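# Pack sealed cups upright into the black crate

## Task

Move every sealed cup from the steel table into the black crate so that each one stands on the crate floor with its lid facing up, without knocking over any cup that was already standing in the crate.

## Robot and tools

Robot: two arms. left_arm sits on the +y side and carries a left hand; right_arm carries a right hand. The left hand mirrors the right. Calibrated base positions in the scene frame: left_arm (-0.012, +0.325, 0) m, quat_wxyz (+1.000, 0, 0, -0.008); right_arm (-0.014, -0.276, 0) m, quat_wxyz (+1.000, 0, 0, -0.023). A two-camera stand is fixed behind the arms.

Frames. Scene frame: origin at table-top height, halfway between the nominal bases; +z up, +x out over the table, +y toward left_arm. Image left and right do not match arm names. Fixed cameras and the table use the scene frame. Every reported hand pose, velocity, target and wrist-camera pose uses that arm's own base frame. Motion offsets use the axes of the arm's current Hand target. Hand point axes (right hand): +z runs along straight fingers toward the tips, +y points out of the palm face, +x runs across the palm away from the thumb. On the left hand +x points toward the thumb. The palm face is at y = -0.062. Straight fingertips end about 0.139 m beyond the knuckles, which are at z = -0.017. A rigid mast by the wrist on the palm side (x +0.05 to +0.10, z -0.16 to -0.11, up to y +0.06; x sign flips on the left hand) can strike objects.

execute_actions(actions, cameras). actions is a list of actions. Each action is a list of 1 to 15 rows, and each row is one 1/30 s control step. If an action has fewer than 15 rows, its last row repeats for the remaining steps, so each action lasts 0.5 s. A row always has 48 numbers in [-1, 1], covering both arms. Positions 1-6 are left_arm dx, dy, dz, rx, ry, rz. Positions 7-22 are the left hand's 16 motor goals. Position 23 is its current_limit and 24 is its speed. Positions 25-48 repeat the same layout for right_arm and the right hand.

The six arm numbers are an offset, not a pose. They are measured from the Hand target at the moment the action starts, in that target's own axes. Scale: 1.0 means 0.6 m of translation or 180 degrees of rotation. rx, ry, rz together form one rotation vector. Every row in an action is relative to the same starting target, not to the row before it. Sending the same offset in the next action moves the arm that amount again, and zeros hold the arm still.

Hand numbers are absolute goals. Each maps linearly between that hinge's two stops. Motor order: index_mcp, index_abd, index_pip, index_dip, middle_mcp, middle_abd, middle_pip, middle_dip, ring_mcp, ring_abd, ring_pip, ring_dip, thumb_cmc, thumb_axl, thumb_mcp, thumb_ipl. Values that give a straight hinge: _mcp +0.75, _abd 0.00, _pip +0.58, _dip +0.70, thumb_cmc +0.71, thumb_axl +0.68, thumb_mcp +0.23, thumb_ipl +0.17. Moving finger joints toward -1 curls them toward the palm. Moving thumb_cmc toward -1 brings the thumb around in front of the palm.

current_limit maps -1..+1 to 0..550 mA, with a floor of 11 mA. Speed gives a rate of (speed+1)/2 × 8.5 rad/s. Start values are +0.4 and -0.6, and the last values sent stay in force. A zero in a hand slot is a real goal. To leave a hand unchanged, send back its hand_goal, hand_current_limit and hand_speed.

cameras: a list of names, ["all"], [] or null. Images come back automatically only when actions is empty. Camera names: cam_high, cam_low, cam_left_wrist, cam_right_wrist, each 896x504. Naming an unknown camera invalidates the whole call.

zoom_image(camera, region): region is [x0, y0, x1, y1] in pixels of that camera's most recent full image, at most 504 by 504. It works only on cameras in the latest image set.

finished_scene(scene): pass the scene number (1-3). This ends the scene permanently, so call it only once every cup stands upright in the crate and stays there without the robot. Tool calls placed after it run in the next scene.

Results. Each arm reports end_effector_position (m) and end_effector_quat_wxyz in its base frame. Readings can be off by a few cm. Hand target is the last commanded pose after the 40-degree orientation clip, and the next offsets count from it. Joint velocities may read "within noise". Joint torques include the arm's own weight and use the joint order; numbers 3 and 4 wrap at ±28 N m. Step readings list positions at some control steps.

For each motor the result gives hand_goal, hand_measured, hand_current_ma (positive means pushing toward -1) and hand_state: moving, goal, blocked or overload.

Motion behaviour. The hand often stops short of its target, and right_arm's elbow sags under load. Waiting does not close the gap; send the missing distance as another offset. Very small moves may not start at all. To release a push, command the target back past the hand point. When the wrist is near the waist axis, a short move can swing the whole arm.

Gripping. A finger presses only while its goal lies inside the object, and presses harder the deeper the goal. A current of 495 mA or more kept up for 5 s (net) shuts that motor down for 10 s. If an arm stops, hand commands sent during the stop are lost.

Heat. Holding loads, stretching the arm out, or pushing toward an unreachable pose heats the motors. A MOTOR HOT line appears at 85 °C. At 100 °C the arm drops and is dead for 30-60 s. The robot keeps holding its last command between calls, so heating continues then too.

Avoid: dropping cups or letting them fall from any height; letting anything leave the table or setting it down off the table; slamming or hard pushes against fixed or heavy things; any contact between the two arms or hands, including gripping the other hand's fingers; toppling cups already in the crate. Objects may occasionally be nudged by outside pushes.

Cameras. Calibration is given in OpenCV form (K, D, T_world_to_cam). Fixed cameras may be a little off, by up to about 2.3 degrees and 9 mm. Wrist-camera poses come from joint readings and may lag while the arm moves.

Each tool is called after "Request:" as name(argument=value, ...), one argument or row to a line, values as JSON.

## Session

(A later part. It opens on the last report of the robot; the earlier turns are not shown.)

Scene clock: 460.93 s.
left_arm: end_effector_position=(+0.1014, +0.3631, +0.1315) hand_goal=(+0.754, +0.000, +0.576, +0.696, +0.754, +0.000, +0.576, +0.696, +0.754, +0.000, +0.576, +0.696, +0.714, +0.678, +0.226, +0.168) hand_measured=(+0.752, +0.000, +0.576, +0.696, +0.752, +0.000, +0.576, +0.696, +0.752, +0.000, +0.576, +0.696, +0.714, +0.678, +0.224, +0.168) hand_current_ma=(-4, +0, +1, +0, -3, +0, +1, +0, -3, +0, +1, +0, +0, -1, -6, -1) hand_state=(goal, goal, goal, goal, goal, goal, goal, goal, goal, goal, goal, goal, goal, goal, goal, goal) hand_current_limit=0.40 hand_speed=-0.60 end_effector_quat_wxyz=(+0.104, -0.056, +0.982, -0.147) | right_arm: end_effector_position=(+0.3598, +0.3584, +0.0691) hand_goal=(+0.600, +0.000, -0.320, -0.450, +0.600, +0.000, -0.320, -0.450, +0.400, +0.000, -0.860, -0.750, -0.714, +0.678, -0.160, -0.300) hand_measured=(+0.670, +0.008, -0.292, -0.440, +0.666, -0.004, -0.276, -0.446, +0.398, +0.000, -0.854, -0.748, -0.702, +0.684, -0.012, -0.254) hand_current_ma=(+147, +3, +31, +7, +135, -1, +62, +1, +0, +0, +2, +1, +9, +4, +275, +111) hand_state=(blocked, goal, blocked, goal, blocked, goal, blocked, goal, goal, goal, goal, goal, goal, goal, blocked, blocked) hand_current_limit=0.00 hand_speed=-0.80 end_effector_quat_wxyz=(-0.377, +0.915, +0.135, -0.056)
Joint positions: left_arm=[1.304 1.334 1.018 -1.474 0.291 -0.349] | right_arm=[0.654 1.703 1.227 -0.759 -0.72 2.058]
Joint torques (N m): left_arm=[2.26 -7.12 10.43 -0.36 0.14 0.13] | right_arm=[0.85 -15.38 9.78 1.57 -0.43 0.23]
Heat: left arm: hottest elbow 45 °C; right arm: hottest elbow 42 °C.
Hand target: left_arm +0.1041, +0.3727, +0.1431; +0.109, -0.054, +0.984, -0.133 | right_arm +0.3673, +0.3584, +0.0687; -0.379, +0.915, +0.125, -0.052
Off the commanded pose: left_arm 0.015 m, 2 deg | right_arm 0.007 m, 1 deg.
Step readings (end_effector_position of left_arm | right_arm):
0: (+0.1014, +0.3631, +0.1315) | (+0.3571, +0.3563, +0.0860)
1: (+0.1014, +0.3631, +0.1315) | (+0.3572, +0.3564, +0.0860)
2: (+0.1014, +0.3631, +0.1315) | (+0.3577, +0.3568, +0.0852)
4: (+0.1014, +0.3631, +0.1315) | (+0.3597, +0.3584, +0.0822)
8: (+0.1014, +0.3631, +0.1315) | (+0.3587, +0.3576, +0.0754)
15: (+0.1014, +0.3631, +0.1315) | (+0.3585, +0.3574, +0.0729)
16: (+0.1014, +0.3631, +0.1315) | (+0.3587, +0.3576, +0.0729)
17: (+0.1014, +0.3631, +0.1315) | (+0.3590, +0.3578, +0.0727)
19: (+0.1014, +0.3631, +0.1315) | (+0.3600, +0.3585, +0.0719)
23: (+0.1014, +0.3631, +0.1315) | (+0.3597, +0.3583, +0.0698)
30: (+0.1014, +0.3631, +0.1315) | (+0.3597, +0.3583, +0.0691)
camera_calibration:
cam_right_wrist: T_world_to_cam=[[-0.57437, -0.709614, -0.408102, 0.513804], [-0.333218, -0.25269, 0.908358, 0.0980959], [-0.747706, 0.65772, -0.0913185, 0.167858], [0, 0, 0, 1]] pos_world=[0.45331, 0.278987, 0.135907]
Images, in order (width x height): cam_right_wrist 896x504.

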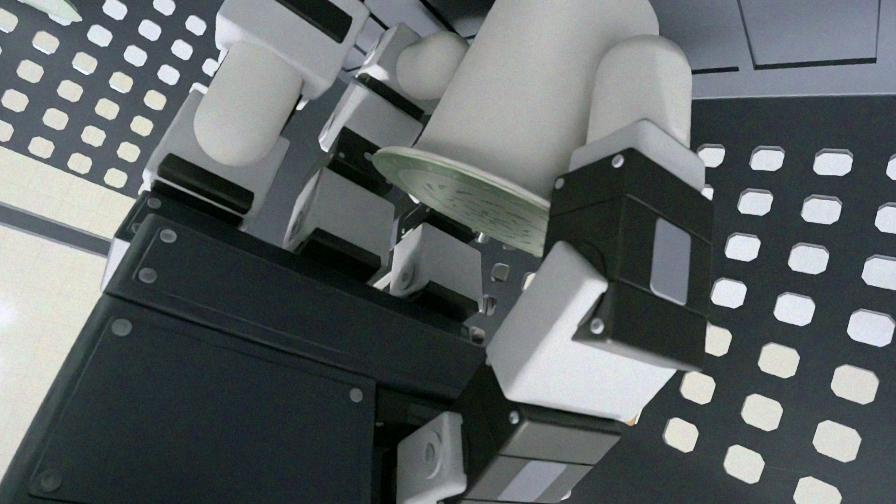

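Request:
execute_actions(
  actions=[],
  cameras=["cam_high", "cam_low", "cam_left_wrist"],
)

Request:
zoom_image(
  camera="cam_high",
  region=[380, 100, 580, 260],
)

Request:
zoom_image(
  camera="cam_low",
  region=[420, 170, 640, 340],
)

Scene clock: 471.57 s.
left_arm: end_effector_position=(+0.1014, +0.3631, +0.1315) hand_goal=(+0.754, +0.000, +0.576, +0.696, +0.754, +0.000, +0.576, +0.696, +0.754, +0.000, +0.576, +0.696, +0.714, +0.678, +0.226, +0.168) hand_measured=(+0.752, +0.000, +0.576, +0.696, +0.752, +0.000, +0.576, +0.696, +0.752, +0.000, +0.576, +0.696, +0.714, +0.678, +0.224, +0.168) hand_current_ma=(-4, +0, +1, +0, -3, +0, +1, +0, -3, +0, +1, +0, +0, -1, -6, -1) hand_state=(goal, goal, goal, goal, goal, goal, goal, goal, goal, goal, goal, goal, goal, goal, goal, goal) hand_current_limit=0.40 hand_speed=-0.60 end_effector_quat_wxyz=(+0.104, -0.056, +0.982, -0.147) | right_arm: end_effector_position=(+0.3598, +0.3584, +0.0691) hand_goal=(+0.600, +0.000, -0.320, -0.450, +0.600, +0.000, -0.320, -0.450, +0.400, +0.000, -0.860, -0.750, -0.714, +0.678, -0.160, -0.300) hand_measured=(+0.670, +0.008, -0.292, -0.440, +0.666, -0.004, -0.276, -0.446, +0.398, +0.000, -0.854, -0.748, -0.702, +0.684, -0.012, -0.254) hand_current_ma=(+147, +3, +31, +7, +135, -1, +62, +1, +0, +0, +2, +1, +9, +4, +275, +111) hand_state=(blocked, goal, blocked, goal, blocked, goal, blocked, goal, goal, goal, goal, goal, goal, goal, blocked, blocked) hand_current_limit=0.00 hand_speed=-0.80 end_effector_quat_wxyz=(-0.377, +0.915, +0.135, -0.056)
Joint positions: left_arm=[1.304 1.334 1.018 -1.474 0.291 -0.349] | right_arm=[0.654 1.703 1.227 -0.759 -0.72 2.058]
Joint velocities: within noise
Joint torques (N m): left_arm=[2.08 -6.89 10.4 -0.27 0.16 0.11] | right_arm=[0.91 -15.44 9.8 1.57 -0.43 0.23]
Heat: left arm: hottest elbow 45 °C; right arm: hottest elbow 42 °C.
Hand target: left_arm +0.1041, +0.3727, +0.1431; +0.109, -0.054, +0.984, -0.133 | right_arm +0.3673, +0.3584, +0.0687; -0.379, +0.916, +0.125, -0.052
Off the commanded pose: left_arm 0.015 m, 2 deg | right_arm 0.007 m, 1 deg.
camera_calibration:
cam_left_wrist: T_world_to_cam=[[0.807378, -0.521442, 0.276115, 0.0496666], [-0.522686, -0.414958, 0.744721, 0.0628734], [-0.273753, -0.745592, -0.607579, 0.507006], [0, 0, 0, 1]] pos_world=[0.131557, 0.430008, 0.247509]
Images, in order (width x height): cam_high 896x504, cam_low 896x504, cam_left_wrist 896x504.

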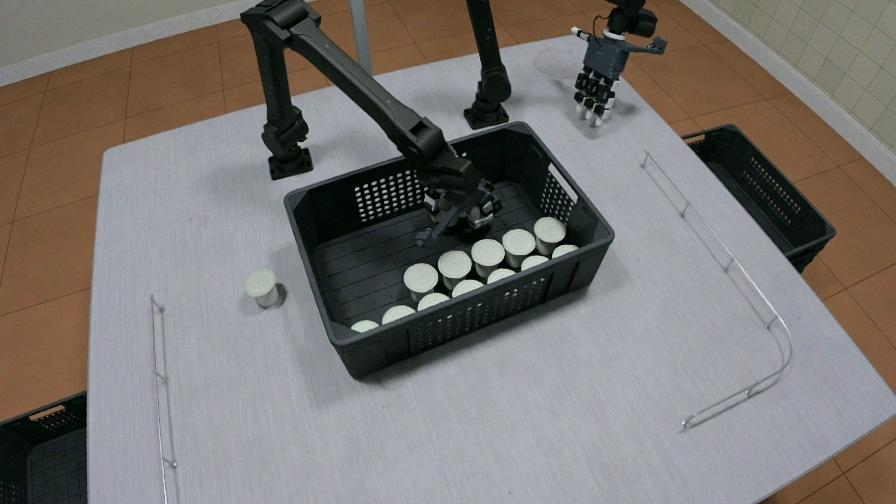

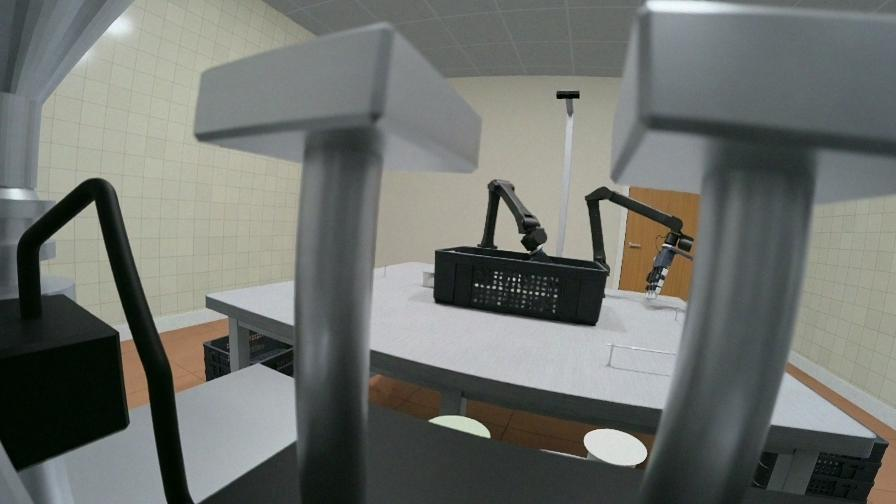

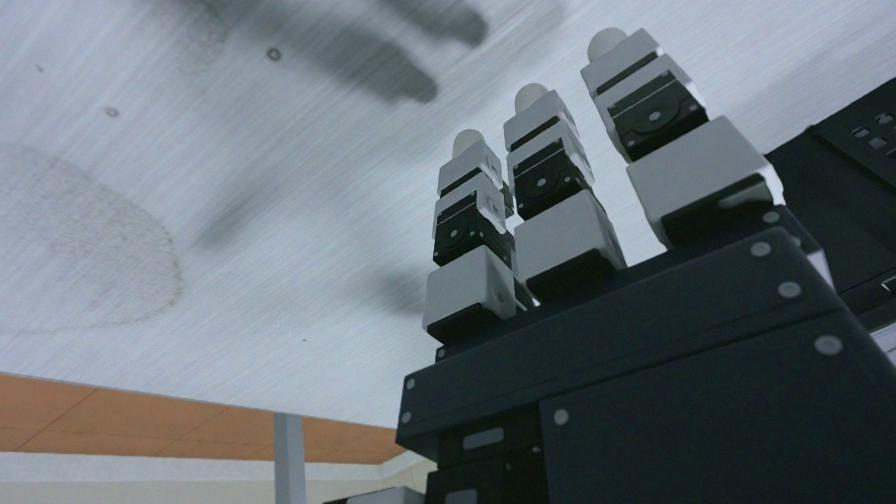

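Scaled by 2.520 from the camera's 896x504 image, which has a finer 1280x720 frame.

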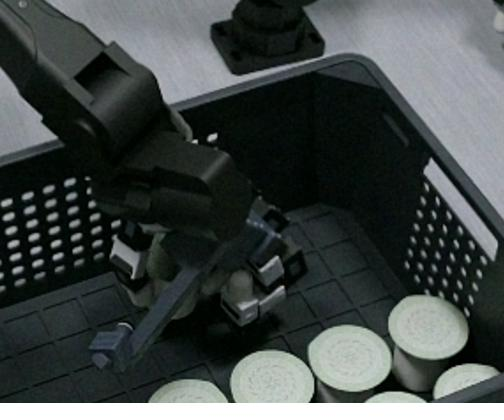

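Scaled by 2.291 from the camera's 896x504 image, which has a finer 1280x720 frame.

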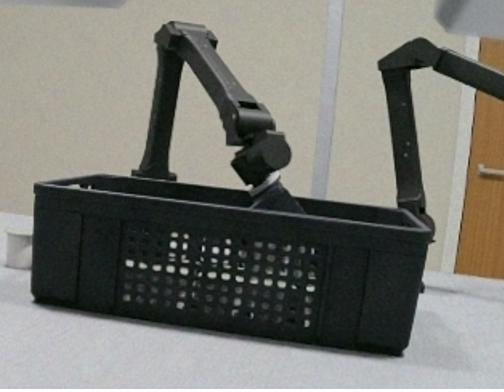

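Request:
execute_actions(
  actions=[
    [[0,0,0,0,0,0,0.754,0,0.576,0.696,0.754,0,0.576,0.696,0.754,0,0.576,0.696,0.714,0.678,0.226,0.168,0.4,-0.6,0,0.0165,0.0165,0,0,0,0.60,0,-0.32,-0.45,0.60,0,-0.32,-0.45,0.4,0,-0.86,-0.75,-0.714,0.678,-0.16,-0.30,0,-0.8]],
  ],
  cameras=["cam_right_wrist"],
)

Scene clock: 480.03 s.
left_arm: end_effector_position=(+0.1014, +0.3631, +0.1315) hand_goal=(+0.754, +0.000, +0.576, +0.696, +0.754, +0.000, +0.576, +0.696, +0.754, +0.000, +0.576, +0.696, +0.714, +0.678, +0.226, +0.168) hand_measured=(+0.752, +0.000, +0.576, +0.696, +0.752, +0.000, +0.576, +0.696, +0.752, +0.000, +0.576, +0.696, +0.714, +0.678, +0.224, +0.168) hand_current_ma=(-4, +0, +1, +0, -3, +0, +1, +0, -3, +0, +1, +0, +0, -1, -6, -1) hand_state=(goal, goal, goal, goal, goal, goal, goal, goal, goal, goal, goal, goal, goal, goal, goal, goal) hand_current_limit=0.40 hand_speed=-0.60 end_effector_quat_wxyz=(+0.104, -0.056, +0.982, -0.147) | right_arm: end_effector_position=(+0.3589, +0.3578, +0.0523) hand_goal=(+0.600, +0.000, -0.320, -0.450, +0.600, +0.000, -0.320, -0.450, +0.400, +0.000, -0.860, -0.750, -0.714, +0.678, -0.160, -0.300) hand_measured=(+0.670, +0.008, -0.292, -0.440, +0.666, -0.004, -0.276, -0.446, +0.398, +0.000, -0.854, -0.748, -0.702, +0.684, -0.012, -0.254) hand_current_ma=(+147, +3, +31, +7, +135, -1, +62, +1, +0, +0, +2, +1, +9, +4, +275, +111) hand_state=(blocked, goal, blocked, goal, blocked, goal, blocked, goal, goal, goal, goal, goal, goal, goal, blocked, blocked) hand_current_limit=0.00 hand_speed=-0.80 end_effector_quat_wxyz=(-0.375, +0.915, +0.134, -0.058)
Joint positions: left_arm=[1.304 1.334 1.018 -1.474 0.291 -0.349] | right_arm=[0.654 1.725 1.208 -0.723 -0.72 2.059]
Joint torques (N m): left_arm=[2.32 -6.89 10.48 -0.29 0.15 0.12] | right_arm=[0.85 -15.97 9.76 1.57 -0.43 0.23]
Heat: left arm: hottest elbow 45 °C; right arm: hottest elbow 43 °C.
Hand target: left_arm +0.1041, +0.3727, +0.1431; +0.109, -0.054, +0.984, -0.133 | right_arm +0.3674, +0.3585, +0.0548; -0.379, +0.915, +0.125, -0.052
Off the commanded pose: left_arm 0.015 m, 2 deg | right_arm 0.009 m, 1 deg.
Step readings (end_effector_position of left_arm | right_arm):
0: (+0.1014, +0.3631, +0.1315) | (+0.3598, +0.3584, +0.0691)
1: (+0.1014, +0.3631, +0.1315) | (+0.3597, +0.3584, +0.0690)
2: (+0.1014, +0.3631, +0.1315) | (+0.3600, +0.3586, +0.0686)
4: (+0.1014, +0.3631, +0.1315) | (+0.3608, +0.3592, +0.0665)
8: (+0.1014, +0.3631, +0.1315) | (+0.3603, +0.3588, +0.0596)
15: (+0.1014, +0.3631, +0.1315) | (+0.3586, +0.3575, +0.0522)
camera_calibration:
cam_right_wrist: T_world_to_cam=[[-0.576609, -0.710998, -0.402497, 0.507033], [-0.328711, -0.249127, 0.91098, 0.109928], [-0.747978, 0.657585, -0.0900641, 0.166207], [0, 0, 0, 1]] pos_world=[0.452814, 0.27859, 0.118907]
Images, in order (width x height): cam_right_wrist 896x504.

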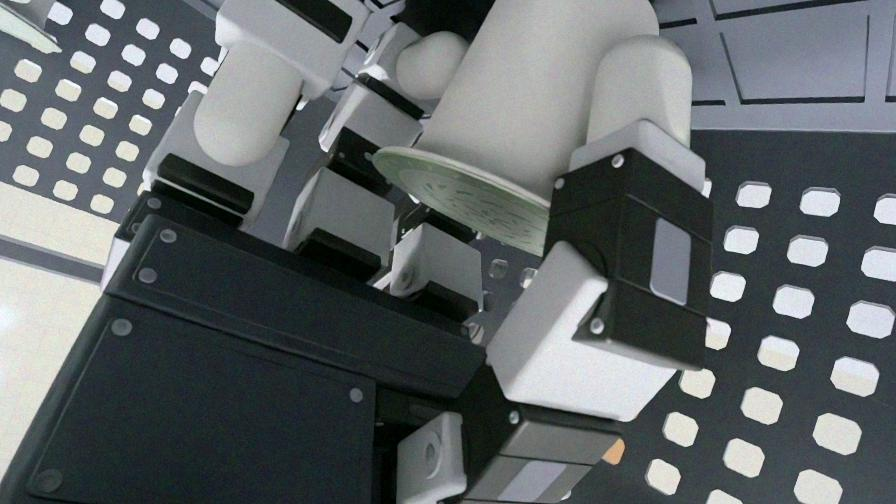

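Request:
execute_actions(
  actions=[
    [[0,0,0,0,0,0,0.754,0,0.576,0.696,0.754,0,0.576,0.696,0.754,0,0.576,0.696,0.714,0.678,0.226,0.168,0.4,-0.6,0,0.0118,0.0118,0,0,0,0.60,0,-0.32,-0.45,0.60,0,-0.32,-0.45,0.4,0,-0.86,-0.75,-0.714,0.678,-0.16,-0.30,0,-0.8]],
  ],
  cameras=["cam_right_wrist"],
)

Scene clock: 486.20 s.
left_arm: end_effector_position=(+0.1014, +0.3631, +0.1315) hand_goal=(+0.754, +0.000, +0.576, +0.696, +0.754, +0.000, +0.576, +0.696, +0.754, +0.000, +0.576, +0.696, +0.714, +0.678, +0.226, +0.168) hand_measured=(+0.752, +0.000, +0.576, +0.696, +0.752, +0.000, +0.576, +0.696, +0.752, +0.000, +0.576, +0.696, +0.714, +0.678, +0.224, +0.168) hand_current_ma=(-4, +0, +1, +0, -3, +0, +1, +0, -3, +0, +1, +0, +0, -1, -6, -1) hand_state=(goal, goal, goal, goal, goal, goal, goal, goal, goal, goal, goal, goal, goal, goal, goal, goal) hand_current_limit=0.40 hand_speed=-0.60 end_effector_quat_wxyz=(+0.104, -0.056, +0.982, -0.147) | right_arm: end_effector_position=(+0.3596, +0.3583, +0.0445) hand_goal=(+0.600, +0.000, -0.320, -0.450, +0.600, +0.000, -0.320, -0.450, +0.400, +0.000, -0.860, -0.750, -0.714, +0.678, -0.160, -0.300) hand_measured=(+0.670, +0.008, -0.292, -0.440, +0.666, -0.004, -0.276, -0.446, +0.398, +0.000, -0.854, -0.748, -0.702, +0.684, -0.012, -0.254) hand_current_ma=(+147, +3, +31, +7, +135, -1, +62, +1, +0, +0, +2, +1, +9, +4, +275, +111) hand_state=(blocked, goal, blocked, goal, blocked, goal, blocked, goal, goal, goal, goal, goal, goal, goal, blocked, blocked) hand_current_limit=0.00 hand_speed=-0.80 end_effector_quat_wxyz=(-0.376, +0.915, +0.135, -0.057)
Joint positions: left_arm=[1.304 1.334 1.018 -1.474 0.291 -0.349] | right_arm=[0.654 1.735 1.197 -0.699 -0.72 2.059]
Joint torques (N m): left_arm=[2.43 -6.89 10.37 -0.31 0.15 0.11] | right_arm=[0.85 -15.62 9.52 1.55 -0.43 0.22]
Heat: left arm: hottest elbow 45 °C; right arm: hottest elbow 42 °C.
Hand target: left_arm +0.1041, +0.3727, +0.1431; +0.109, -0.054, +0.984, -0.133 | right_arm +0.3673, +0.3585, +0.0448; -0.379, +0.915, +0.125, -0.052
Off the commanded pose: left_arm 0.015 m, 2 deg | right_arm 0.008 m, 1 deg.
Step readings (end_effector_position of left_arm | right_arm):
0: (+0.1014, +0.3631, +0.1315) | (+0.3589, +0.3578, +0.0523)
1: (+0.1014, +0.3631, +0.1315) | (+0.3589, +0.3578, +0.0523)
2: (+0.1014, +0.3631, +0.1315) | (+0.3591, +0.3579, +0.0521)
4: (+0.1014, +0.3631, +0.1315) | (+0.3601, +0.3586, +0.0515)
8: (+0.1014, +0.3631, +0.1315) | (+0.3605, +0.3590, +0.0487)
15: (+0.1014, +0.3631, +0.1315) | (+0.3594, +0.3582, +0.0444)
camera_calibration:
cam_right_wrist: T_world_to_cam=[[-0.575135, -0.709889, -0.406544, 0.503847], [-0.331936, -0.251704, 0.909101, 0.119536], [-0.747689, 0.657802, -0.090874, 0.165514], [0, 0, 0, 1]] pos_world=[0.453211, 0.278888, 0.111207]
Images, in order (width x height): cam_right_wrist 896x504.

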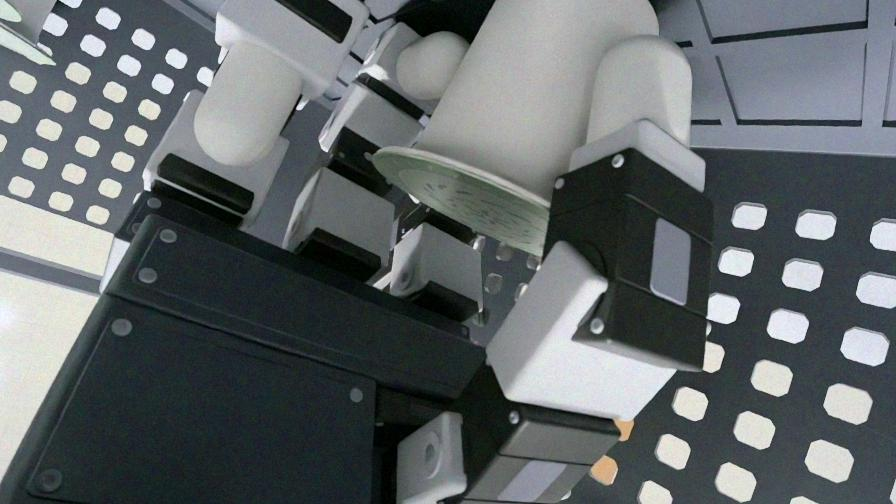

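Request:
execute_actions(
  actions=[
    [[0,0,0,0,0,0,0.754,0,0.576,0.696,0.754,0,0.576,0.696,0.754,0,0.576,0.696,0.714,0.678,0.226,0.168,0.4,-0.6,0,0.0071,0.0071,0,0,0,0.60,0,-0.32,-0.45,0.60,0,-0.32,-0.45,0.4,0,-0.86,-0.75,-0.714,0.678,-0.16,-0.30,0,-0.8]],
  ],
  cameras=["cam_right_wrist"],
)

Scene clock: 492.27 s.
left_arm: end_effector_position=(+0.1014, +0.3631, +0.1315) hand_goal=(+0.754, +0.000, +0.576, +0.696, +0.754, +0.000, +0.576, +0.696, +0.754, +0.000, +0.576, +0.696, +0.714, +0.678, +0.226, +0.168) hand_measured=(+0.752, +0.000, +0.576, +0.696, +0.752, +0.000, +0.576, +0.696, +0.752, +0.000, +0.576, +0.696, +0.714, +0.678, +0.224, +0.168) hand_current_ma=(-4, +0, +1, +0, -3, +0, +1, +0, -3, +0, +1, +0, +0, -1, -6, -1) hand_state=(goal, goal, goal, goal, goal, goal, goal, goal, goal, goal, goal, goal, goal, goal, goal, goal) hand_current_limit=0.40 hand_speed=-0.60 end_effector_quat_wxyz=(+0.104, -0.056, +0.982, -0.147) | right_arm: end_effector_position=(+0.3608, +0.3595, +0.0434) hand_goal=(+0.600, +0.000, -0.320, -0.450, +0.600, +0.000, -0.320, -0.450, +0.400, +0.000, -0.860, -0.750, -0.714, +0.678, -0.160, -0.300) hand_measured=(+0.670, +0.008, -0.292, -0.440, +0.666, -0.004, -0.276, -0.446, +0.398, +0.000, -0.854, -0.748, -0.702, +0.684, -0.012, -0.254) hand_current_ma=(+147, +3, +31, +6, +135, -1, +62, +1, +0, +0, +2, +1, +9, +4, +275, +111) hand_state=(blocked, goal, blocked, goal, blocked, goal, blocked, goal, goal, goal, goal, goal, goal, goal, blocked, blocked) hand_current_limit=0.00 hand_speed=-0.80 end_effector_quat_wxyz=(-0.378, +0.914, +0.135, -0.054)
Joint positions: left_arm=[1.304 1.334 1.018 -1.474 0.291 -0.349] | right_arm=[0.654 1.736 1.195 -0.686 -0.72 2.063]
Joint torques (N m): left_arm=[2.2 -7.24 10.48 -0.31 0.16 0.14] | right_arm=[0.91 -15.09 9.13 1.69 -0.43 0.19]
Heat: left arm: hottest elbow 45 °C; right arm: hottest elbow 42 °C.
Hand target: left_arm +0.1041, +0.3727, +0.1431; +0.109, -0.054, +0.984, -0.133 | right_arm +0.3673, +0.3585, +0.0388; -0.379, +0.915, +0.125, -0.052
Off the commanded pose: left_arm 0.015 m, 2 deg | right_arm 0.008 m, 1 deg.
Step readings (end_effector_position of left_arm | right_arm):
0: (+0.1014, +0.3631, +0.1315) | (+0.3596, +0.3583, +0.0445)
1: (+0.1014, +0.3631, +0.1315) | (+0.3597, +0.3583, +0.0445)
2: (+0.1014, +0.3631, +0.1315) | (+0.3597, +0.3584, +0.0444)
4: (+0.1014, +0.3631, +0.1315) | (+0.3604, +0.3589, +0.0439)
8: (+0.1014, +0.3631, +0.1315) | (+0.3606, +0.3592, +0.0433)
15: (+0.1014, +0.3631, +0.1315) | (+0.3608, +0.3595, +0.0434)
camera_calibration:
cam_right_wrist: T_world_to_cam=[[-0.575385, -0.70625, -0.412484, 0.504011], [-0.336783, -0.255, 0.906395, 0.124245], [-0.745325, 0.660444, -0.0911301, 0.163768], [0, 0, 0, 1]] pos_world=[0.453904, 0.279481, 0.110206]
Images, in order (width x height): cam_right_wrist 896x504.

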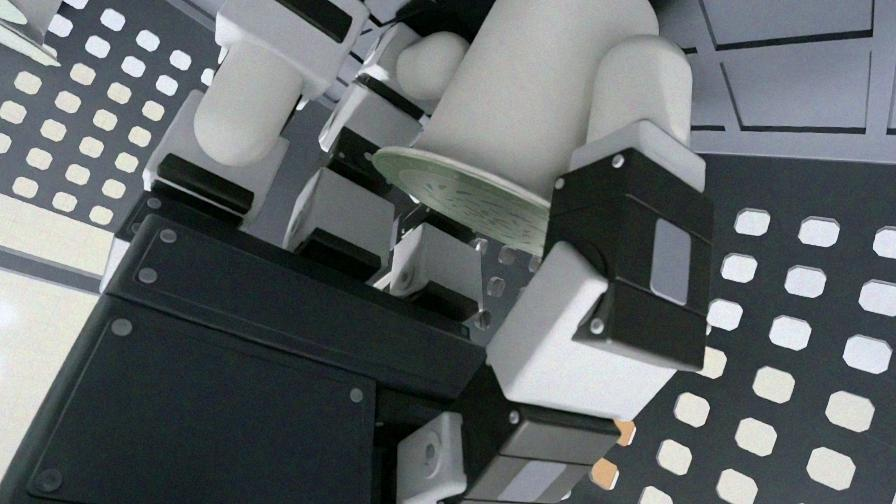

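Request:
execute_actions(
  actions=[
    [[0,0,0,0,0,0,0.754,0,0.576,0.696,0.754,0,0.576,0.696,0.754,0,0.576,0.696,0.714,0.678,0.226,0.168,0.4,-0.6,0,0,0,0,0,0,0.66,0,-0.28,-0.43,0.66,0,-0.28,-0.43,0.4,0,-0.86,-0.75,-0.714,0.678,-0.07,-0.27,0,-0.8]],
    [[0,0,0,0,0,0,0.754,0,0.576,0.696,0.754,0,0.576,0.696,0.754,0,0.576,0.696,0.714,0.678,0.226,0.168,0.4,-0.6,0,0,0,0,0,0,0.73,0,-0.26,-0.42,0.73,0,-0.26,-0.42,0.4,0,-0.86,-0.75,-0.714,0.678,-0.02,-0.24,0,-0.8]],
  ],
  cameras=["cam_right_wrist"],
)

Scene clock: 500.53 s.
left_arm: end_effector_position=(+0.1014, +0.3631, +0.1315) hand_goal=(+0.754, +0.000, +0.576, +0.696, +0.754, +0.000, +0.576, +0.696, +0.754, +0.000, +0.576, +0.696, +0.714, +0.678, +0.226, +0.168) hand_measured=(+0.752, +0.000, +0.576, +0.696, +0.752, +0.000, +0.576, +0.696, +0.752, +0.000, +0.576, +0.696, +0.714, +0.678, +0.224, +0.168) hand_current_ma=(-4, +0, +1, +0, -3, +0, +1, +0, -3, +0, +1, +0, +0, -1, -6, -1) hand_state=(goal, goal, goal, goal, goal, goal, goal, goal, goal, goal, goal, goal, goal, goal, goal, goal) hand_current_limit=0.40 hand_speed=-0.60 end_effector_quat_wxyz=(+0.104, -0.056, +0.982, -0.147) | right_arm: end_effector_position=(+0.3616, +0.3592, +0.0433) hand_goal=(+0.730, +0.000, -0.260, -0.420, +0.730, +0.000, -0.260, -0.420, +0.400, +0.000, -0.860, -0.750, -0.714, +0.678, -0.020, -0.240) hand_measured=(+0.718, +0.002, -0.262, -0.422, +0.718, -0.002, -0.262, -0.422, +0.398, +0.000, -0.854, -0.748, -0.710, +0.680, -0.014, -0.240) hand_current_ma=(-10, +1, +0, -1, -9, -1, +0, -1, +0, +0, +2, +1, +2, +1, +3, +0) hand_state=(goal, goal, goal, goal, goal, goal, goal, goal, goal, goal, goal, goal, goal, goal, goal, goal) hand_current_limit=0.00 hand_speed=-0.80 end_effector_quat_wxyz=(-0.379, +0.914, +0.133, -0.053)
Joint positions: left_arm=[1.304 1.334 1.018 -1.474 0.291 -0.349] | right_arm=[0.653 1.736 1.195 -0.683 -0.72 2.066]
Joint torques (N m): left_arm=[2.02 -7 10.48 -0.28 0.17 0.14] | right_arm=[1.03 -15.21 9.14 1.59 -0.43 0.16]
Heat: left arm: hottest elbow 45 °C; right arm: hottest elbow 41 °C.
Hand target: left_arm +0.1041, +0.3727, +0.1431; +0.109, -0.054, +0.984, -0.133 | right_arm +0.3673, +0.3585, +0.0388; -0.379, +0.915, +0.125, -0.052
Off the commanded pose: left_arm 0.015 m, 2 deg | right_arm 0.007 m, 1 deg.
Step readings (end_effector_position of left_arm | right_arm):
0: (+0.1014, +0.3631, +0.1315) | (+0.3609, +0.3595, +0.0434)
1: (+0.1014, +0.3631, +0.1315) | (+0.3609, +0.3595, +0.0434)
2: (+0.1014, +0.3631, +0.1315) | (+0.3608, +0.3595, +0.0434)
4: (+0.1014, +0.3631, +0.1315) | (+0.3608, +0.3595, +0.0434)
8: (+0.1014, +0.3631, +0.1315) | (+0.3607, +0.3595, +0.0434)
15: (+0.1014, +0.3631, +0.1315) | (+0.3607, +0.3595, +0.0434)
16: (+0.1014, +0.3631, +0.1315) | (+0.3607, +0.3595, +0.0434)
17: (+0.1014, +0.3631, +0.1315) | (+0.3608, +0.3596, +0.0434)
19: (+0.1014, +0.3631, +0.1315) | (+0.3609, +0.3596, +0.0433)
23: (+0.1014, +0.3631, +0.1315) | (+0.3614, +0.3593, +0.0433)
30: (+0.1014, +0.3631, +0.1315) | (+0.3616, +0.3592, +0.0433)
camera_calibration:
cam_right_wrist: T_world_to_cam=[[-0.57799, -0.703996, -0.412694, 0.504366], [-0.337313, -0.25439, 0.90637, 0.124514], [-0.743066, 0.66308, -0.0904321, 0.162679], [0, 0, 0, 1]] pos_world=[0.454401, 0.278878, 0.110005]
Images, in order (width x height): cam_right_wrist 896x504.

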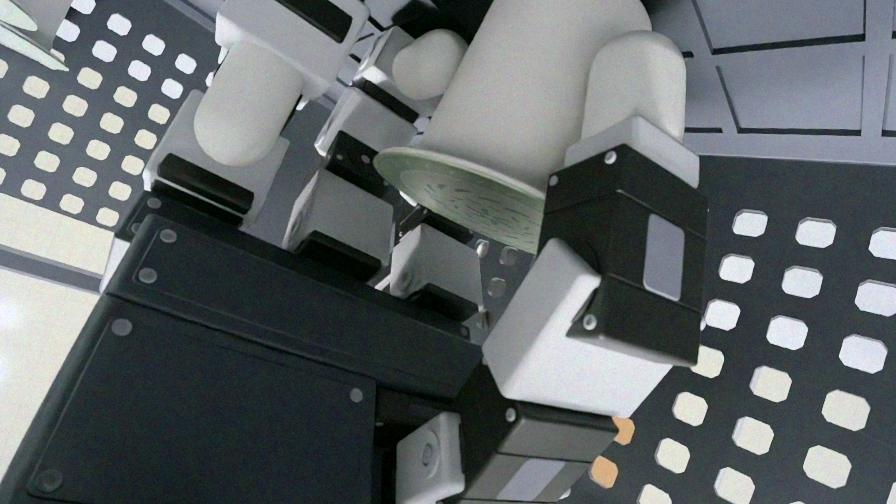

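Request:
execute_actions(
  actions=[
    [[0,0,0,0,0,0,0.754,0,0.576,0.696,0.754,0,0.576,0.696,0.754,0,0.576,0.696,0.714,0.678,0.226,0.168,0.4,-0.6,0,0,0,0,0,0,0.85,0,-0.24,-0.40,0.85,0,-0.24,-0.40,0.4,0,-0.86,-0.75,-0.714,0.678,0.05,-0.22,0.2,-0.8]],
    [[0,0,0,0,0,0,0.754,0,0.576,0.696,0.754,0,0.576,0.696,0.754,0,0.576,0.696,0.714,0.678,0.226,0.168,0.4,-0.6,0,0,0,0,0,0,0.96,0,-0.226,-0.39,0.96,0,-0.226,-0.39,0.4,0,-0.86,-0.75,-0.714,0.678,0.09,-0.21,0.2,-0.8]],
    [[0,0,0,0,0,0,0.754,0,0.576,0.696,0.754,0,0.576,0.696,0.754,0,0.576,0.696,0.714,0.678,0.226,0.168,0.4,-0.6,0,0,0,0,0,0,1.0,0,-0.05,-0.22,1.0,0,-0.05,-0.22,0.4,0,-0.86,-0.75,-0.714,0.678,0.28,-0.17,0.2,-0.8]],
  ],
  cameras=["cam_right_wrist"],
)

Scene clock: 508.20 s.
left_arm: end_effector_position=(+0.1014, +0.3631, +0.1315) hand_goal=(+0.754, +0.000, +0.576, +0.696, +0.754, +0.000, +0.576, +0.696, +0.754, +0.000, +0.576, +0.696, +0.714, +0.678, +0.226, +0.168) hand_measured=(+0.752, +0.000, +0.576, +0.696, +0.752, +0.000, +0.576, +0.696, +0.752, +0.000, +0.576, +0.696, +0.714, +0.678, +0.224, +0.168) hand_current_ma=(-4, +0, +1, +0, -3, +0, +1, +0, -3, +0, +1, +0, +0, -1, -6, -1) hand_state=(goal, goal, goal, goal, goal, goal, goal, goal, goal, goal, goal, goal, goal, goal, goal, goal) hand_current_limit=0.40 hand_speed=-0.60 end_effector_quat_wxyz=(+0.104, -0.056, +0.982, -0.147) | right_arm: end_effector_position=(+0.3621, +0.3584, +0.0435) hand_goal=(+1.000, +0.000, -0.050, -0.220, +1.000, +0.000, -0.050, -0.220, +0.400, +0.000, -0.860, -0.750, -0.714, +0.678, +0.280, -0.170) hand_measured=(+0.982, +0.002, -0.084, -0.252, +0.984, +0.000, -0.094, -0.260, +0.398, +0.000, -0.854, -0.748, -0.710, +0.680, +0.272, -0.172) hand_current_ma=(-17, +1, -42, -39, -15, +0, -66, -55, +0, +0, +2, +1, +1, +1, -7, -1) hand_state=(goal, goal, blocked, blocked, goal, goal, blocked, blocked, goal, goal, goal, goal, goal, goal, goal, goal) hand_current_limit=0.20 hand_speed=-0.80 end_effector_quat_wxyz=(-0.380, +0.914, +0.130, -0.054)
Joint positions: left_arm=[1.304 1.334 1.018 -1.474 0.291 -0.349] | right_arm=[0.65 1.736 1.195 -0.683 -0.722 2.069]
Joint torques (N m): left_arm=[2.43 -7.06 10.47 -0.29 0.17 0.12] | right_arm=[1.26 -15.21 9.14 1.61 -0.34 0.14]
Heat: left arm: hottest elbow 45 °C; right arm: hottest elbow 41 °C.
Hand target: left_arm +0.1041, +0.3727, +0.1431; +0.109, -0.054, +0.984, -0.133 | right_arm +0.3672, +0.3585, +0.0388; -0.379, +0.915, +0.125, -0.052
Off the commanded pose: left_arm 0.015 m, 2 deg | right_arm 0.007 m, 1 deg.
Step readings (end_effector_position of left_arm | right_arm):
0: (+0.1014, +0.3631, +0.1315) | (+0.3616, +0.3592, +0.0433)
1: (+0.1014, +0.3631, +0.1315) | (+0.3616, +0.3592, +0.0433)
2: (+0.1014, +0.3631, +0.1315) | (+0.3616, +0.3592, +0.0433)
4: (+0.1014, +0.3631, +0.1315) | (+0.3616, +0.3592, +0.0433)
8: (+0.1014, +0.3631, +0.1315) | (+0.3616, +0.3592, +0.0433)
15: (+0.1014, +0.3631, +0.1315) | (+0.3616, +0.3592, +0.0433)
16: (+0.1014, +0.3631, +0.1315) | (+0.3616, +0.3592, +0.0433)
17: (+0.1014, +0.3631, +0.1315) | (+0.3616, +0.3592, +0.0433)
19: (+0.1014, +0.3631, +0.1315) | (+0.3616, +0.3592, +0.0433)
23: (+0.1014, +0.3631, +0.1315) | (+0.3616, +0.3592, +0.0433)
30: (+0.1014, +0.3631, +0.1315) | (+0.3616, +0.3592, +0.0433)
31: (+0.1014, +0.3631, +0.1315) | (+0.3616, +0.3592, +0.0433)
32: (+0.1014, +0.3631, +0.1315) | (+0.3616, +0.3592, +0.0433)
34: (+0.1014, +0.3631, +0.1315) | (+0.3616, +0.3592, +0.0433)
38: (+0.1014, +0.3631, +0.1315) | (+0.3619, +0.3588, +0.0433)
45: (+0.1014, +0.3631, +0.1315) | (+0.3621, +0.3584, +0.0435)
camera_calibration:
cam_right_wrist: T_world_to_cam=[[-0.58249, -0.700932, -0.411581, 0.504668], [-0.335196, -0.254157, 0.90722, 0.123381], [-0.740506, 0.666407, -0.0869057, 0.161347], [0, 0, 0, 1]] pos_world=[0.454799, 0.277573, 0.109801]
Images, in order (width x height): cam_right_wrist 896x504.

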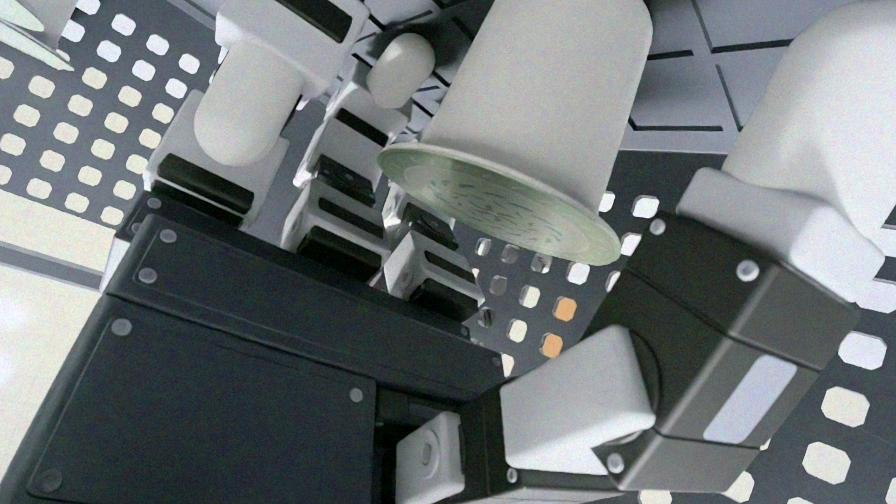

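Request:
execute_actions(
  actions=[
    [[0,0,0,0,0,0,0.754,0,0.576,0.696,0.754,0,0.576,0.696,0.754,0,0.576,0.696,0.714,0.678,0.226,0.168,0.4,-0.6,0,-0.0189,0.0047,0,0,0,1.0,0,0.05,-0.12,1.0,0,0.05,-0.12,0.4,0,-0.86,-0.75,-0.714,0.678,0.28,-0.17,0.2,-0.8]],
    [[0,0,0,0,0,0,0.754,0,0.576,0.696,0.754,0,0.576,0.696,0.754,0,0.576,0.696,0.714,0.678,0.226,0.168,0.4,-0.6,0,-0.0177,0.0059,0,0,0,1.0,0,0.08,-0.05,1.0,0,0.08,-0.05,0.4,0,-0.86,-0.75,-0.714,0.678,0.28,-0.17,0.2,-0.8]],
  ],
  cameras=["cam_right_wrist"],
)

Scene clock: 521.23 s.
left_arm: end_effector_position=(+0.1014, +0.3631, +0.1315) hand_goal=(+0.754, +0.000, +0.576, +0.696, +0.754, +0.000, +0.576, +0.696, +0.754, +0.000, +0.576, +0.696, +0.714, +0.678, +0.226, +0.168) hand_measured=(+0.752, +0.000, +0.576, +0.696, +0.752, +0.000, +0.576, +0.696, +0.752, +0.000, +0.576, +0.696, +0.714, +0.678, +0.224, +0.168) hand_current_ma=(-4, +0, +1, +0, -3, +0, +1, +0, -3, +0, +1, +0, +0, -1, -6, -1) hand_state=(goal, goal, goal, goal, goal, goal, goal, goal, goal, goal, goal, goal, goal, goal, goal, goal) hand_current_limit=0.40 hand_speed=-0.60 end_effector_quat_wxyz=(+0.104, -0.056, +0.982, -0.147) | right_arm: end_effector_position=(+0.3634, +0.3612, +0.0507) hand_goal=(+1.000, +0.000, +0.080, -0.050, +1.000, +0.000, +0.080, -0.050, +0.400, +0.000, -0.860, -0.750, -0.714, +0.678, +0.280, -0.170) hand_measured=(+0.974, +0.002, +0.038, -0.092, +0.974, +0.004, +0.012, -0.110, +0.398, +0.000, -0.854, -0.748, -0.710, +0.680, +0.272, -0.172) hand_current_ma=(-31, +1, -58, -58, -32, +1, -127, -105, +0, +0, +2, +1, +1, +1, -7, -1) hand_state=(blocked, goal, blocked, blocked, blocked, goal, blocked, blocked, goal, goal, goal, goal, goal, goal, goal, goal) hand_current_limit=0.20 hand_speed=-0.80 end_effector_quat_wxyz=(-0.380, +0.916, +0.120, -0.051)
Joint positions: left_arm=[1.304 1.334 1.018 -1.474 0.291 -0.349] | right_arm=[0.652 1.729 1.204 -0.683 -0.716 2.098]
Joint torques (N m): left_arm=[2.26 -7.18 10.45 -0.38 0.14 0.12] | right_arm=[3.78 -14.51 11.34 1.18 -0.22 0.17]
Heat: left arm: hottest elbow 45 °C; right arm: hottest elbow 41 °C.
Hand target: left_arm +0.1041, +0.3727, +0.1431; +0.109, -0.054, +0.984, -0.133 | right_arm +0.3620, +0.3777, +0.0497; -0.379, +0.915, +0.125, -0.052
Off the commanded pose: left_arm 0.015 m, 2 deg | right_arm 0.017 m, 1 deg.
joint sent to its limit (right arm) — joint 6 (wrist roll), upper limit. The joint targets still meet the commanded pose.
Step readings (end_effector_position of left_arm | right_arm):
0: (+0.1014, +0.3631, +0.1315) | (+0.3621, +0.3584, +0.0435)
1: (+0.1014, +0.3631, +0.1315) | (+0.3620, +0.3584, +0.0435)
2: (+0.1014, +0.3631, +0.1315) | (+0.3618, +0.3584, +0.0435)
4: (+0.1014, +0.3631, +0.1315) | (+0.3617, +0.3582, +0.0446)
8: (+0.1014, +0.3631, +0.1315) | (+0.3619, +0.3579, +0.0469)
15: (+0.1014, +0.3631, +0.1315) | (+0.3617, +0.3579, +0.0469)
16: (+0.1014, +0.3631, +0.1315) | (+0.3619, +0.3579, +0.0470)
17: (+0.1014, +0.3631, +0.1315) | (+0.3619, +0.3580, +0.0474)
19: (+0.1014, +0.3631, +0.1315) | (+0.3627, +0.3590, +0.0489)
23: (+0.1014, +0.3631, +0.1315) | (+0.3634, +0.3603, +0.0502)
30: (+0.1014, +0.3631, +0.1315) | (+0.3634, +0.3612, +0.0507)
camera_calibration:
cam_right_wrist: T_world_to_cam=[[-0.597909, -0.688782, -0.409981, 0.511438], [-0.337929, -0.247197, 0.908129, 0.116472], [-0.726848, 0.681523, -0.0849581, 0.150551], [0, 0, 0, 1]] pos_world=[0.45458, 0.278457, 0.116698]
Images, in order (width x height): cam_right_wrist 896x504.

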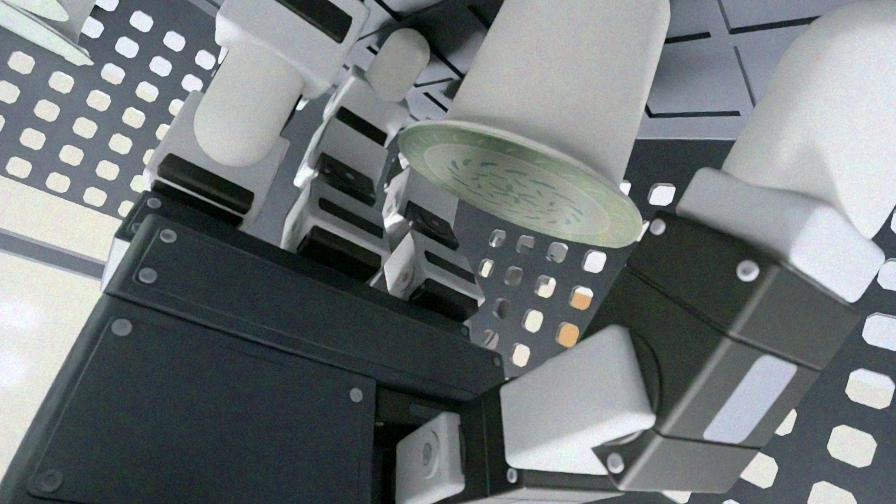

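Request:
execute_actions(
  actions=[
    [[0,0,0,0,0,0,0.754,0,0.576,0.696,0.754,0,0.576,0.696,0.754,0,0.576,0.696,0.714,0.678,0.226,0.168,0.4,-0.6,0,-0.0165,0.0071,0,-0.0059,-0.0059,1.0,0,0.08,-0.05,1.0,0,0.08,-0.05,0.4,0,-0.86,-0.75,-0.714,0.678,0.28,-0.17,0.2,-0.8]],
  ],
  cameras=["cam_right_wrist","cam_high"],
)

Request:
zoom_image(
  camera="cam_high",
  region=[400, 130, 580, 270],
)

Scene clock: 537.43 s.
left_arm: end_effector_position=(+0.1014, +0.3631, +0.1315) hand_goal=(+0.754, +0.000, +0.576, +0.696, +0.754, +0.000, +0.576, +0.696, +0.754, +0.000, +0.576, +0.696, +0.714, +0.678, +0.226, +0.168) hand_measured=(+0.752, +0.000, +0.576, +0.696, +0.752, +0.000, +0.576, +0.696, +0.752, +0.000, +0.576, +0.696, +0.714, +0.678, +0.224, +0.168) hand_current_ma=(-4, +0, +1, +0, -3, +0, +1, +0, -3, +0, +1, +0, +0, -1, -6, -1) hand_state=(goal, goal, goal, goal, goal, goal, goal, goal, goal, goal, goal, goal, goal, goal, goal, goal) hand_current_limit=0.40 hand_speed=-0.60 end_effector_quat_wxyz=(+0.104, -0.056, +0.982, -0.147) | right_arm: end_effector_position=(+0.3529, +0.3754, +0.0528) hand_goal=(+1.000, +0.000, +0.080, -0.050, +1.000, +0.000, +0.080, -0.050, +0.400, +0.000, -0.860, -0.750, -0.714, +0.678, +0.280, -0.170) hand_measured=(+0.984, +0.002, +0.076, -0.052, +0.986, +0.002, +0.062, -0.070, +0.398, +0.000, -0.854, -0.748, -0.710, +0.680, +0.272, -0.172) hand_current_ma=(-16, +1, -1, -1, -11, +0, -17, -18, +0, +0, +2, +1, +1, +1, -7, -1) hand_state=(goal, goal, goal, goal, goal, goal, goal, goal, goal, goal, goal, goal, goal, goal, goal, goal) hand_current_limit=0.20 hand_speed=-0.80 end_effector_quat_wxyz=(-0.378, +0.914, +0.137, -0.056)
Joint positions: left_arm=[1.304 1.334 1.018 -1.474 0.291 -0.349] | right_arm=[0.688 1.731 1.215 -0.69 -0.712 2.098]
Joint torques (N m): left_arm=[2.02 -7.12 10.45 -0.25 0.16 0.12] | right_arm=[2.43 -14.27 12.41 0.84 -0.38 0.16]
Heat: left arm: hottest elbow 45 °C; right arm: hottest elbow 43 °C.
Hand target: left_arm +0.1041, +0.3727, +0.1431; +0.109, -0.054, +0.984, -0.133 | right_arm +0.3593, +0.3874, +0.0538; -0.378, +0.914, +0.137, -0.057
Off the commanded pose: left_arm 0.015 m, 2 deg | right_arm 0.014 m, 0 deg.
joint sent to its limit (right arm) — joint 6 (wrist roll), upper limit. The joint targets still meet the commanded pose.
Step readings (end_effector_position of left_arm | right_arm):
0: (+0.1014, +0.3631, +0.1315) | (+0.3634, +0.3612, +0.0507)
1: (+0.1014, +0.3631, +0.1315) | (+0.3634, +0.3612, +0.0507)
2: (+0.1014, +0.3631, +0.1315) | (+0.3633, +0.3616, +0.0509)
4: (+0.1014, +0.3631, +0.1315) | (+0.3632, +0.3632, +0.0518)
8: (+0.1014, +0.3631, +0.1315) | (+0.3579, +0.3706, +0.0529)
15: (+0.1014, +0.3631, +0.1315) | (+0.3536, +0.3759, +0.0531)
camera_calibration:
cam_right_wrist: T_world_to_cam=[[-0.572752, -0.709576, -0.410436, 0.514846], [-0.332154, -0.256859, 0.907578, 0.116127], [-0.749419, 0.656145, -0.088572, 0.151133], [0, 0, 0, 1]] pos_world=[0.446713, 0.295986, 0.119303]
Images, in order (width x height): cam_high 896x504, cam_right_wrist 896x504.

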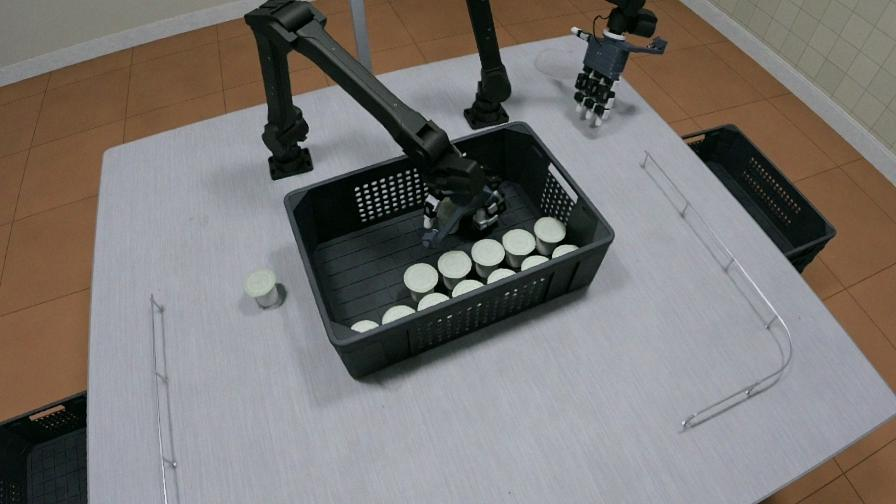

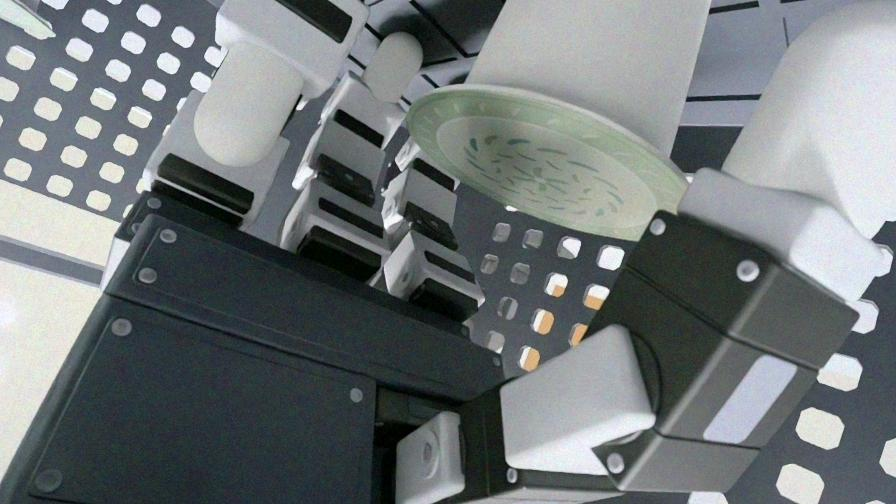

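Scaled by 2.800 from the camera's 896x504 image, which has a finer 1280x720 frame.

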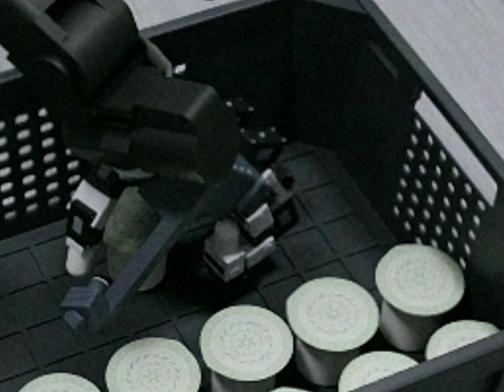

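Request:
execute_actions(
  actions=[
    [[0,0,0,0,0,0,0.754,0,0.576,0.696,0.754,0,0.576,0.696,0.754,0,0.576,0.696,0.714,0.678,0.226,0.168,0.4,-0.6,0,-0.0354,-0.0354,0,0,0,1.0,0,0.08,-0.05,1.0,0,0.08,-0.05,0.4,0,-0.86,-0.75,-0.714,0.678,0.28,-0.17,0.2,-0.8]],
    [[0,0,0,0,0,0,0.754,0,0.576,0.696,0.754,0,0.576,0.696,0.754,0,0.576,0.696,0.714,0.678,0.226,0.168,0.4,-0.6,0,-0.0826,-0.0826,0,0,0,1.0,0,0.08,-0.05,1.0,0,0.08,-0.05,0.4,0,-0.86,-0.75,-0.714,0.678,0.28,-0.17,0.2,-0.8]],
  ],
  cameras=["cam_right_wrist","cam_high"],
)

Request:
zoom_image(
  camera="cam_high",
  region=[400, 130, 580, 270],
)

Scene clock: 557.83 s.
left_arm: end_effector_position=(+0.1014, +0.3631, +0.1315) hand_goal=(+0.754, +0.000, +0.576, +0.696, +0.754, +0.000, +0.576, +0.696, +0.754, +0.000, +0.576, +0.696, +0.714, +0.678, +0.226, +0.168) hand_measured=(+0.752, +0.000, +0.576, +0.696, +0.752, +0.000, +0.576, +0.696, +0.752, +0.000, +0.576, +0.696, +0.714, +0.678, +0.224, +0.168) hand_current_ma=(-4, +0, +1, +0, -3, +0, +1, +0, -3, +0, +1, +0, +0, -1, -6, -1) hand_state=(goal, goal, goal, goal, goal, goal, goal, goal, goal, goal, goal, goal, goal, goal, goal, goal) hand_current_limit=0.40 hand_speed=-0.60 end_effector_quat_wxyz=(+0.104, -0.056, +0.982, -0.147) | right_arm: end_effector_position=(+0.3536, +0.3759, +0.1379) hand_goal=(+1.000, +0.000, +0.080, -0.050, +1.000, +0.000, +0.080, -0.050, +0.400, +0.000, -0.860, -0.750, -0.714, +0.678, +0.280, -0.170) hand_measured=(+0.984, +0.002, +0.076, -0.052, +0.986, +0.000, +0.076, -0.052, +0.398, +0.000, -0.854, -0.748, -0.712, +0.680, +0.272, -0.172) hand_current_ma=(-15, +0, -1, -1, -10, +0, -2, -1, +0, +0, +2, +1, +1, +1, -7, -1) hand_state=(goal, goal, goal, goal, goal, goal, goal, goal, goal, goal, goal, goal, goal, goal, goal, goal) hand_current_limit=0.20 hand_speed=-0.80 end_effector_quat_wxyz=(-0.372, +0.916, +0.132, -0.067)
Joint positions: left_arm=[1.304 1.334 1.018 -1.474 0.291 -0.349] | right_arm=[0.688 1.662 1.367 -0.939 -0.712 2.098]
Joint torques (N m): left_arm=[2.37 -7.18 10.43 -0.28 0.16 0.11] | right_arm=[2.37 -16.44 13.27 0.73 -0.41 0.17]
Heat: left arm: hottest elbow 45 °C; right arm: hottest elbow 44 °C.
Hand target: left_arm +0.1041, +0.3727, +0.1431; +0.109, -0.054, +0.984, -0.133 | right_arm +0.3593, +0.3874, +0.1539; -0.378, +0.914, +0.137, -0.057
Off the commanded pose: left_arm 0.015 m, 2 deg | right_arm 0.020 m, 2 deg.
joint sent to its limit (right arm) — joint 6 (wrist roll), upper limit. The joint targets still meet the commanded pose.
Step readings (end_effector_position of left_arm | right_arm):
0: (+0.1014, +0.3631, +0.1315) | (+0.3529, +0.3754, +0.0528)
1: (+0.1014, +0.3631, +0.1315) | (+0.3528, +0.3753, +0.0529)
2: (+0.1014, +0.3631, +0.1315) | (+0.3524, +0.3750, +0.0537)
4: (+0.1014, +0.3631, +0.1315) | (+0.3504, +0.3733, +0.0557)
8: (+0.1014, +0.3631, +0.1315) | (+0.3493, +0.3724, +0.0599)
15: (+0.1014, +0.3631, +0.1315) | (+0.3494, +0.3725, +0.0623)
16: (+0.1014, +0.3631, +0.1315) | (+0.3492, +0.3723, +0.0628)
17: (+0.1014, +0.3631, +0.1315) | (+0.3478, +0.3712, +0.0645)
19: (+0.1014, +0.3631, +0.1315) | (+0.3447, +0.3686, +0.0720)
23: (+0.1014, +0.3631, +0.1315) | (+0.3465, +0.3701, +0.0995)
30: (+0.1014, +0.3631, +0.1315) | (+0.3546, +0.3767, +0.1370)
camera_calibration:
cam_right_wrist: T_world_to_cam=[[-0.581056, -0.716428, -0.386142, 0.552716], [-0.313055, -0.241205, 0.918595, 0.0250722], [-0.751246, 0.654639, -0.0841281, 0.159367], [0, 0, 0, 1]] pos_world=[0.448732, 0.297701, 0.203803]
Images, in order (width x height): cam_high 896x504, cam_right_wrist 896x504.

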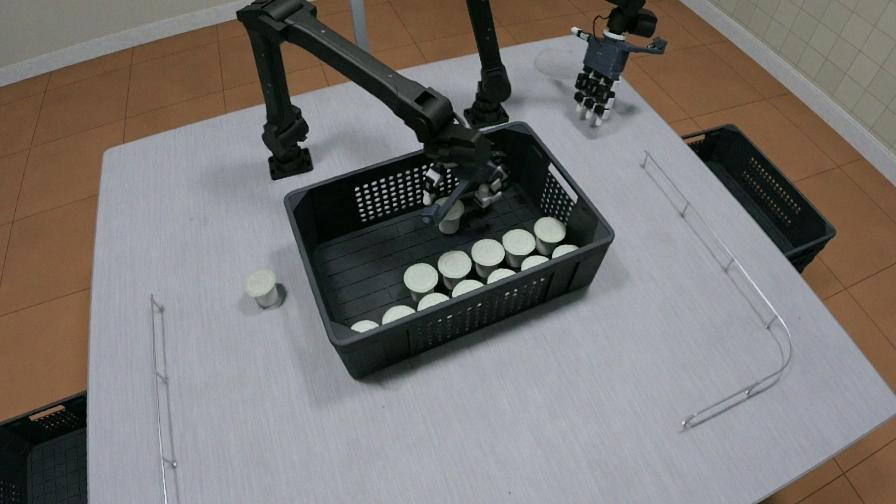

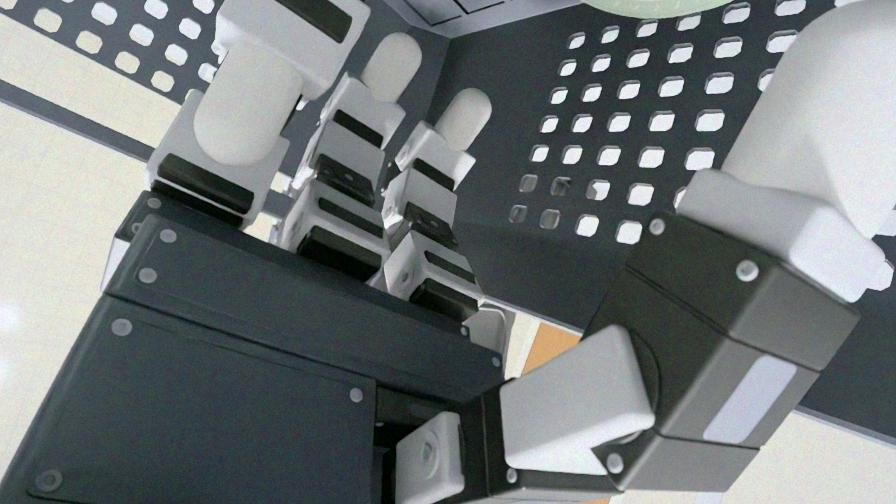

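Scaled by 2.800 from the camera's 896x504 image, which has a finer 1280x720 frame.

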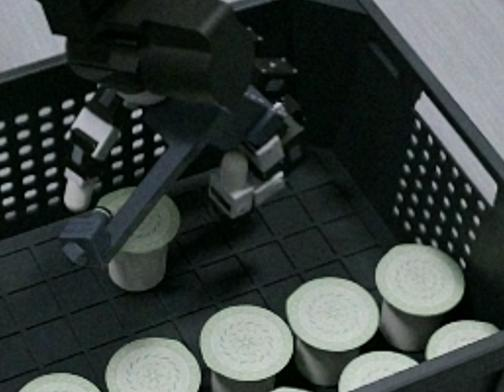

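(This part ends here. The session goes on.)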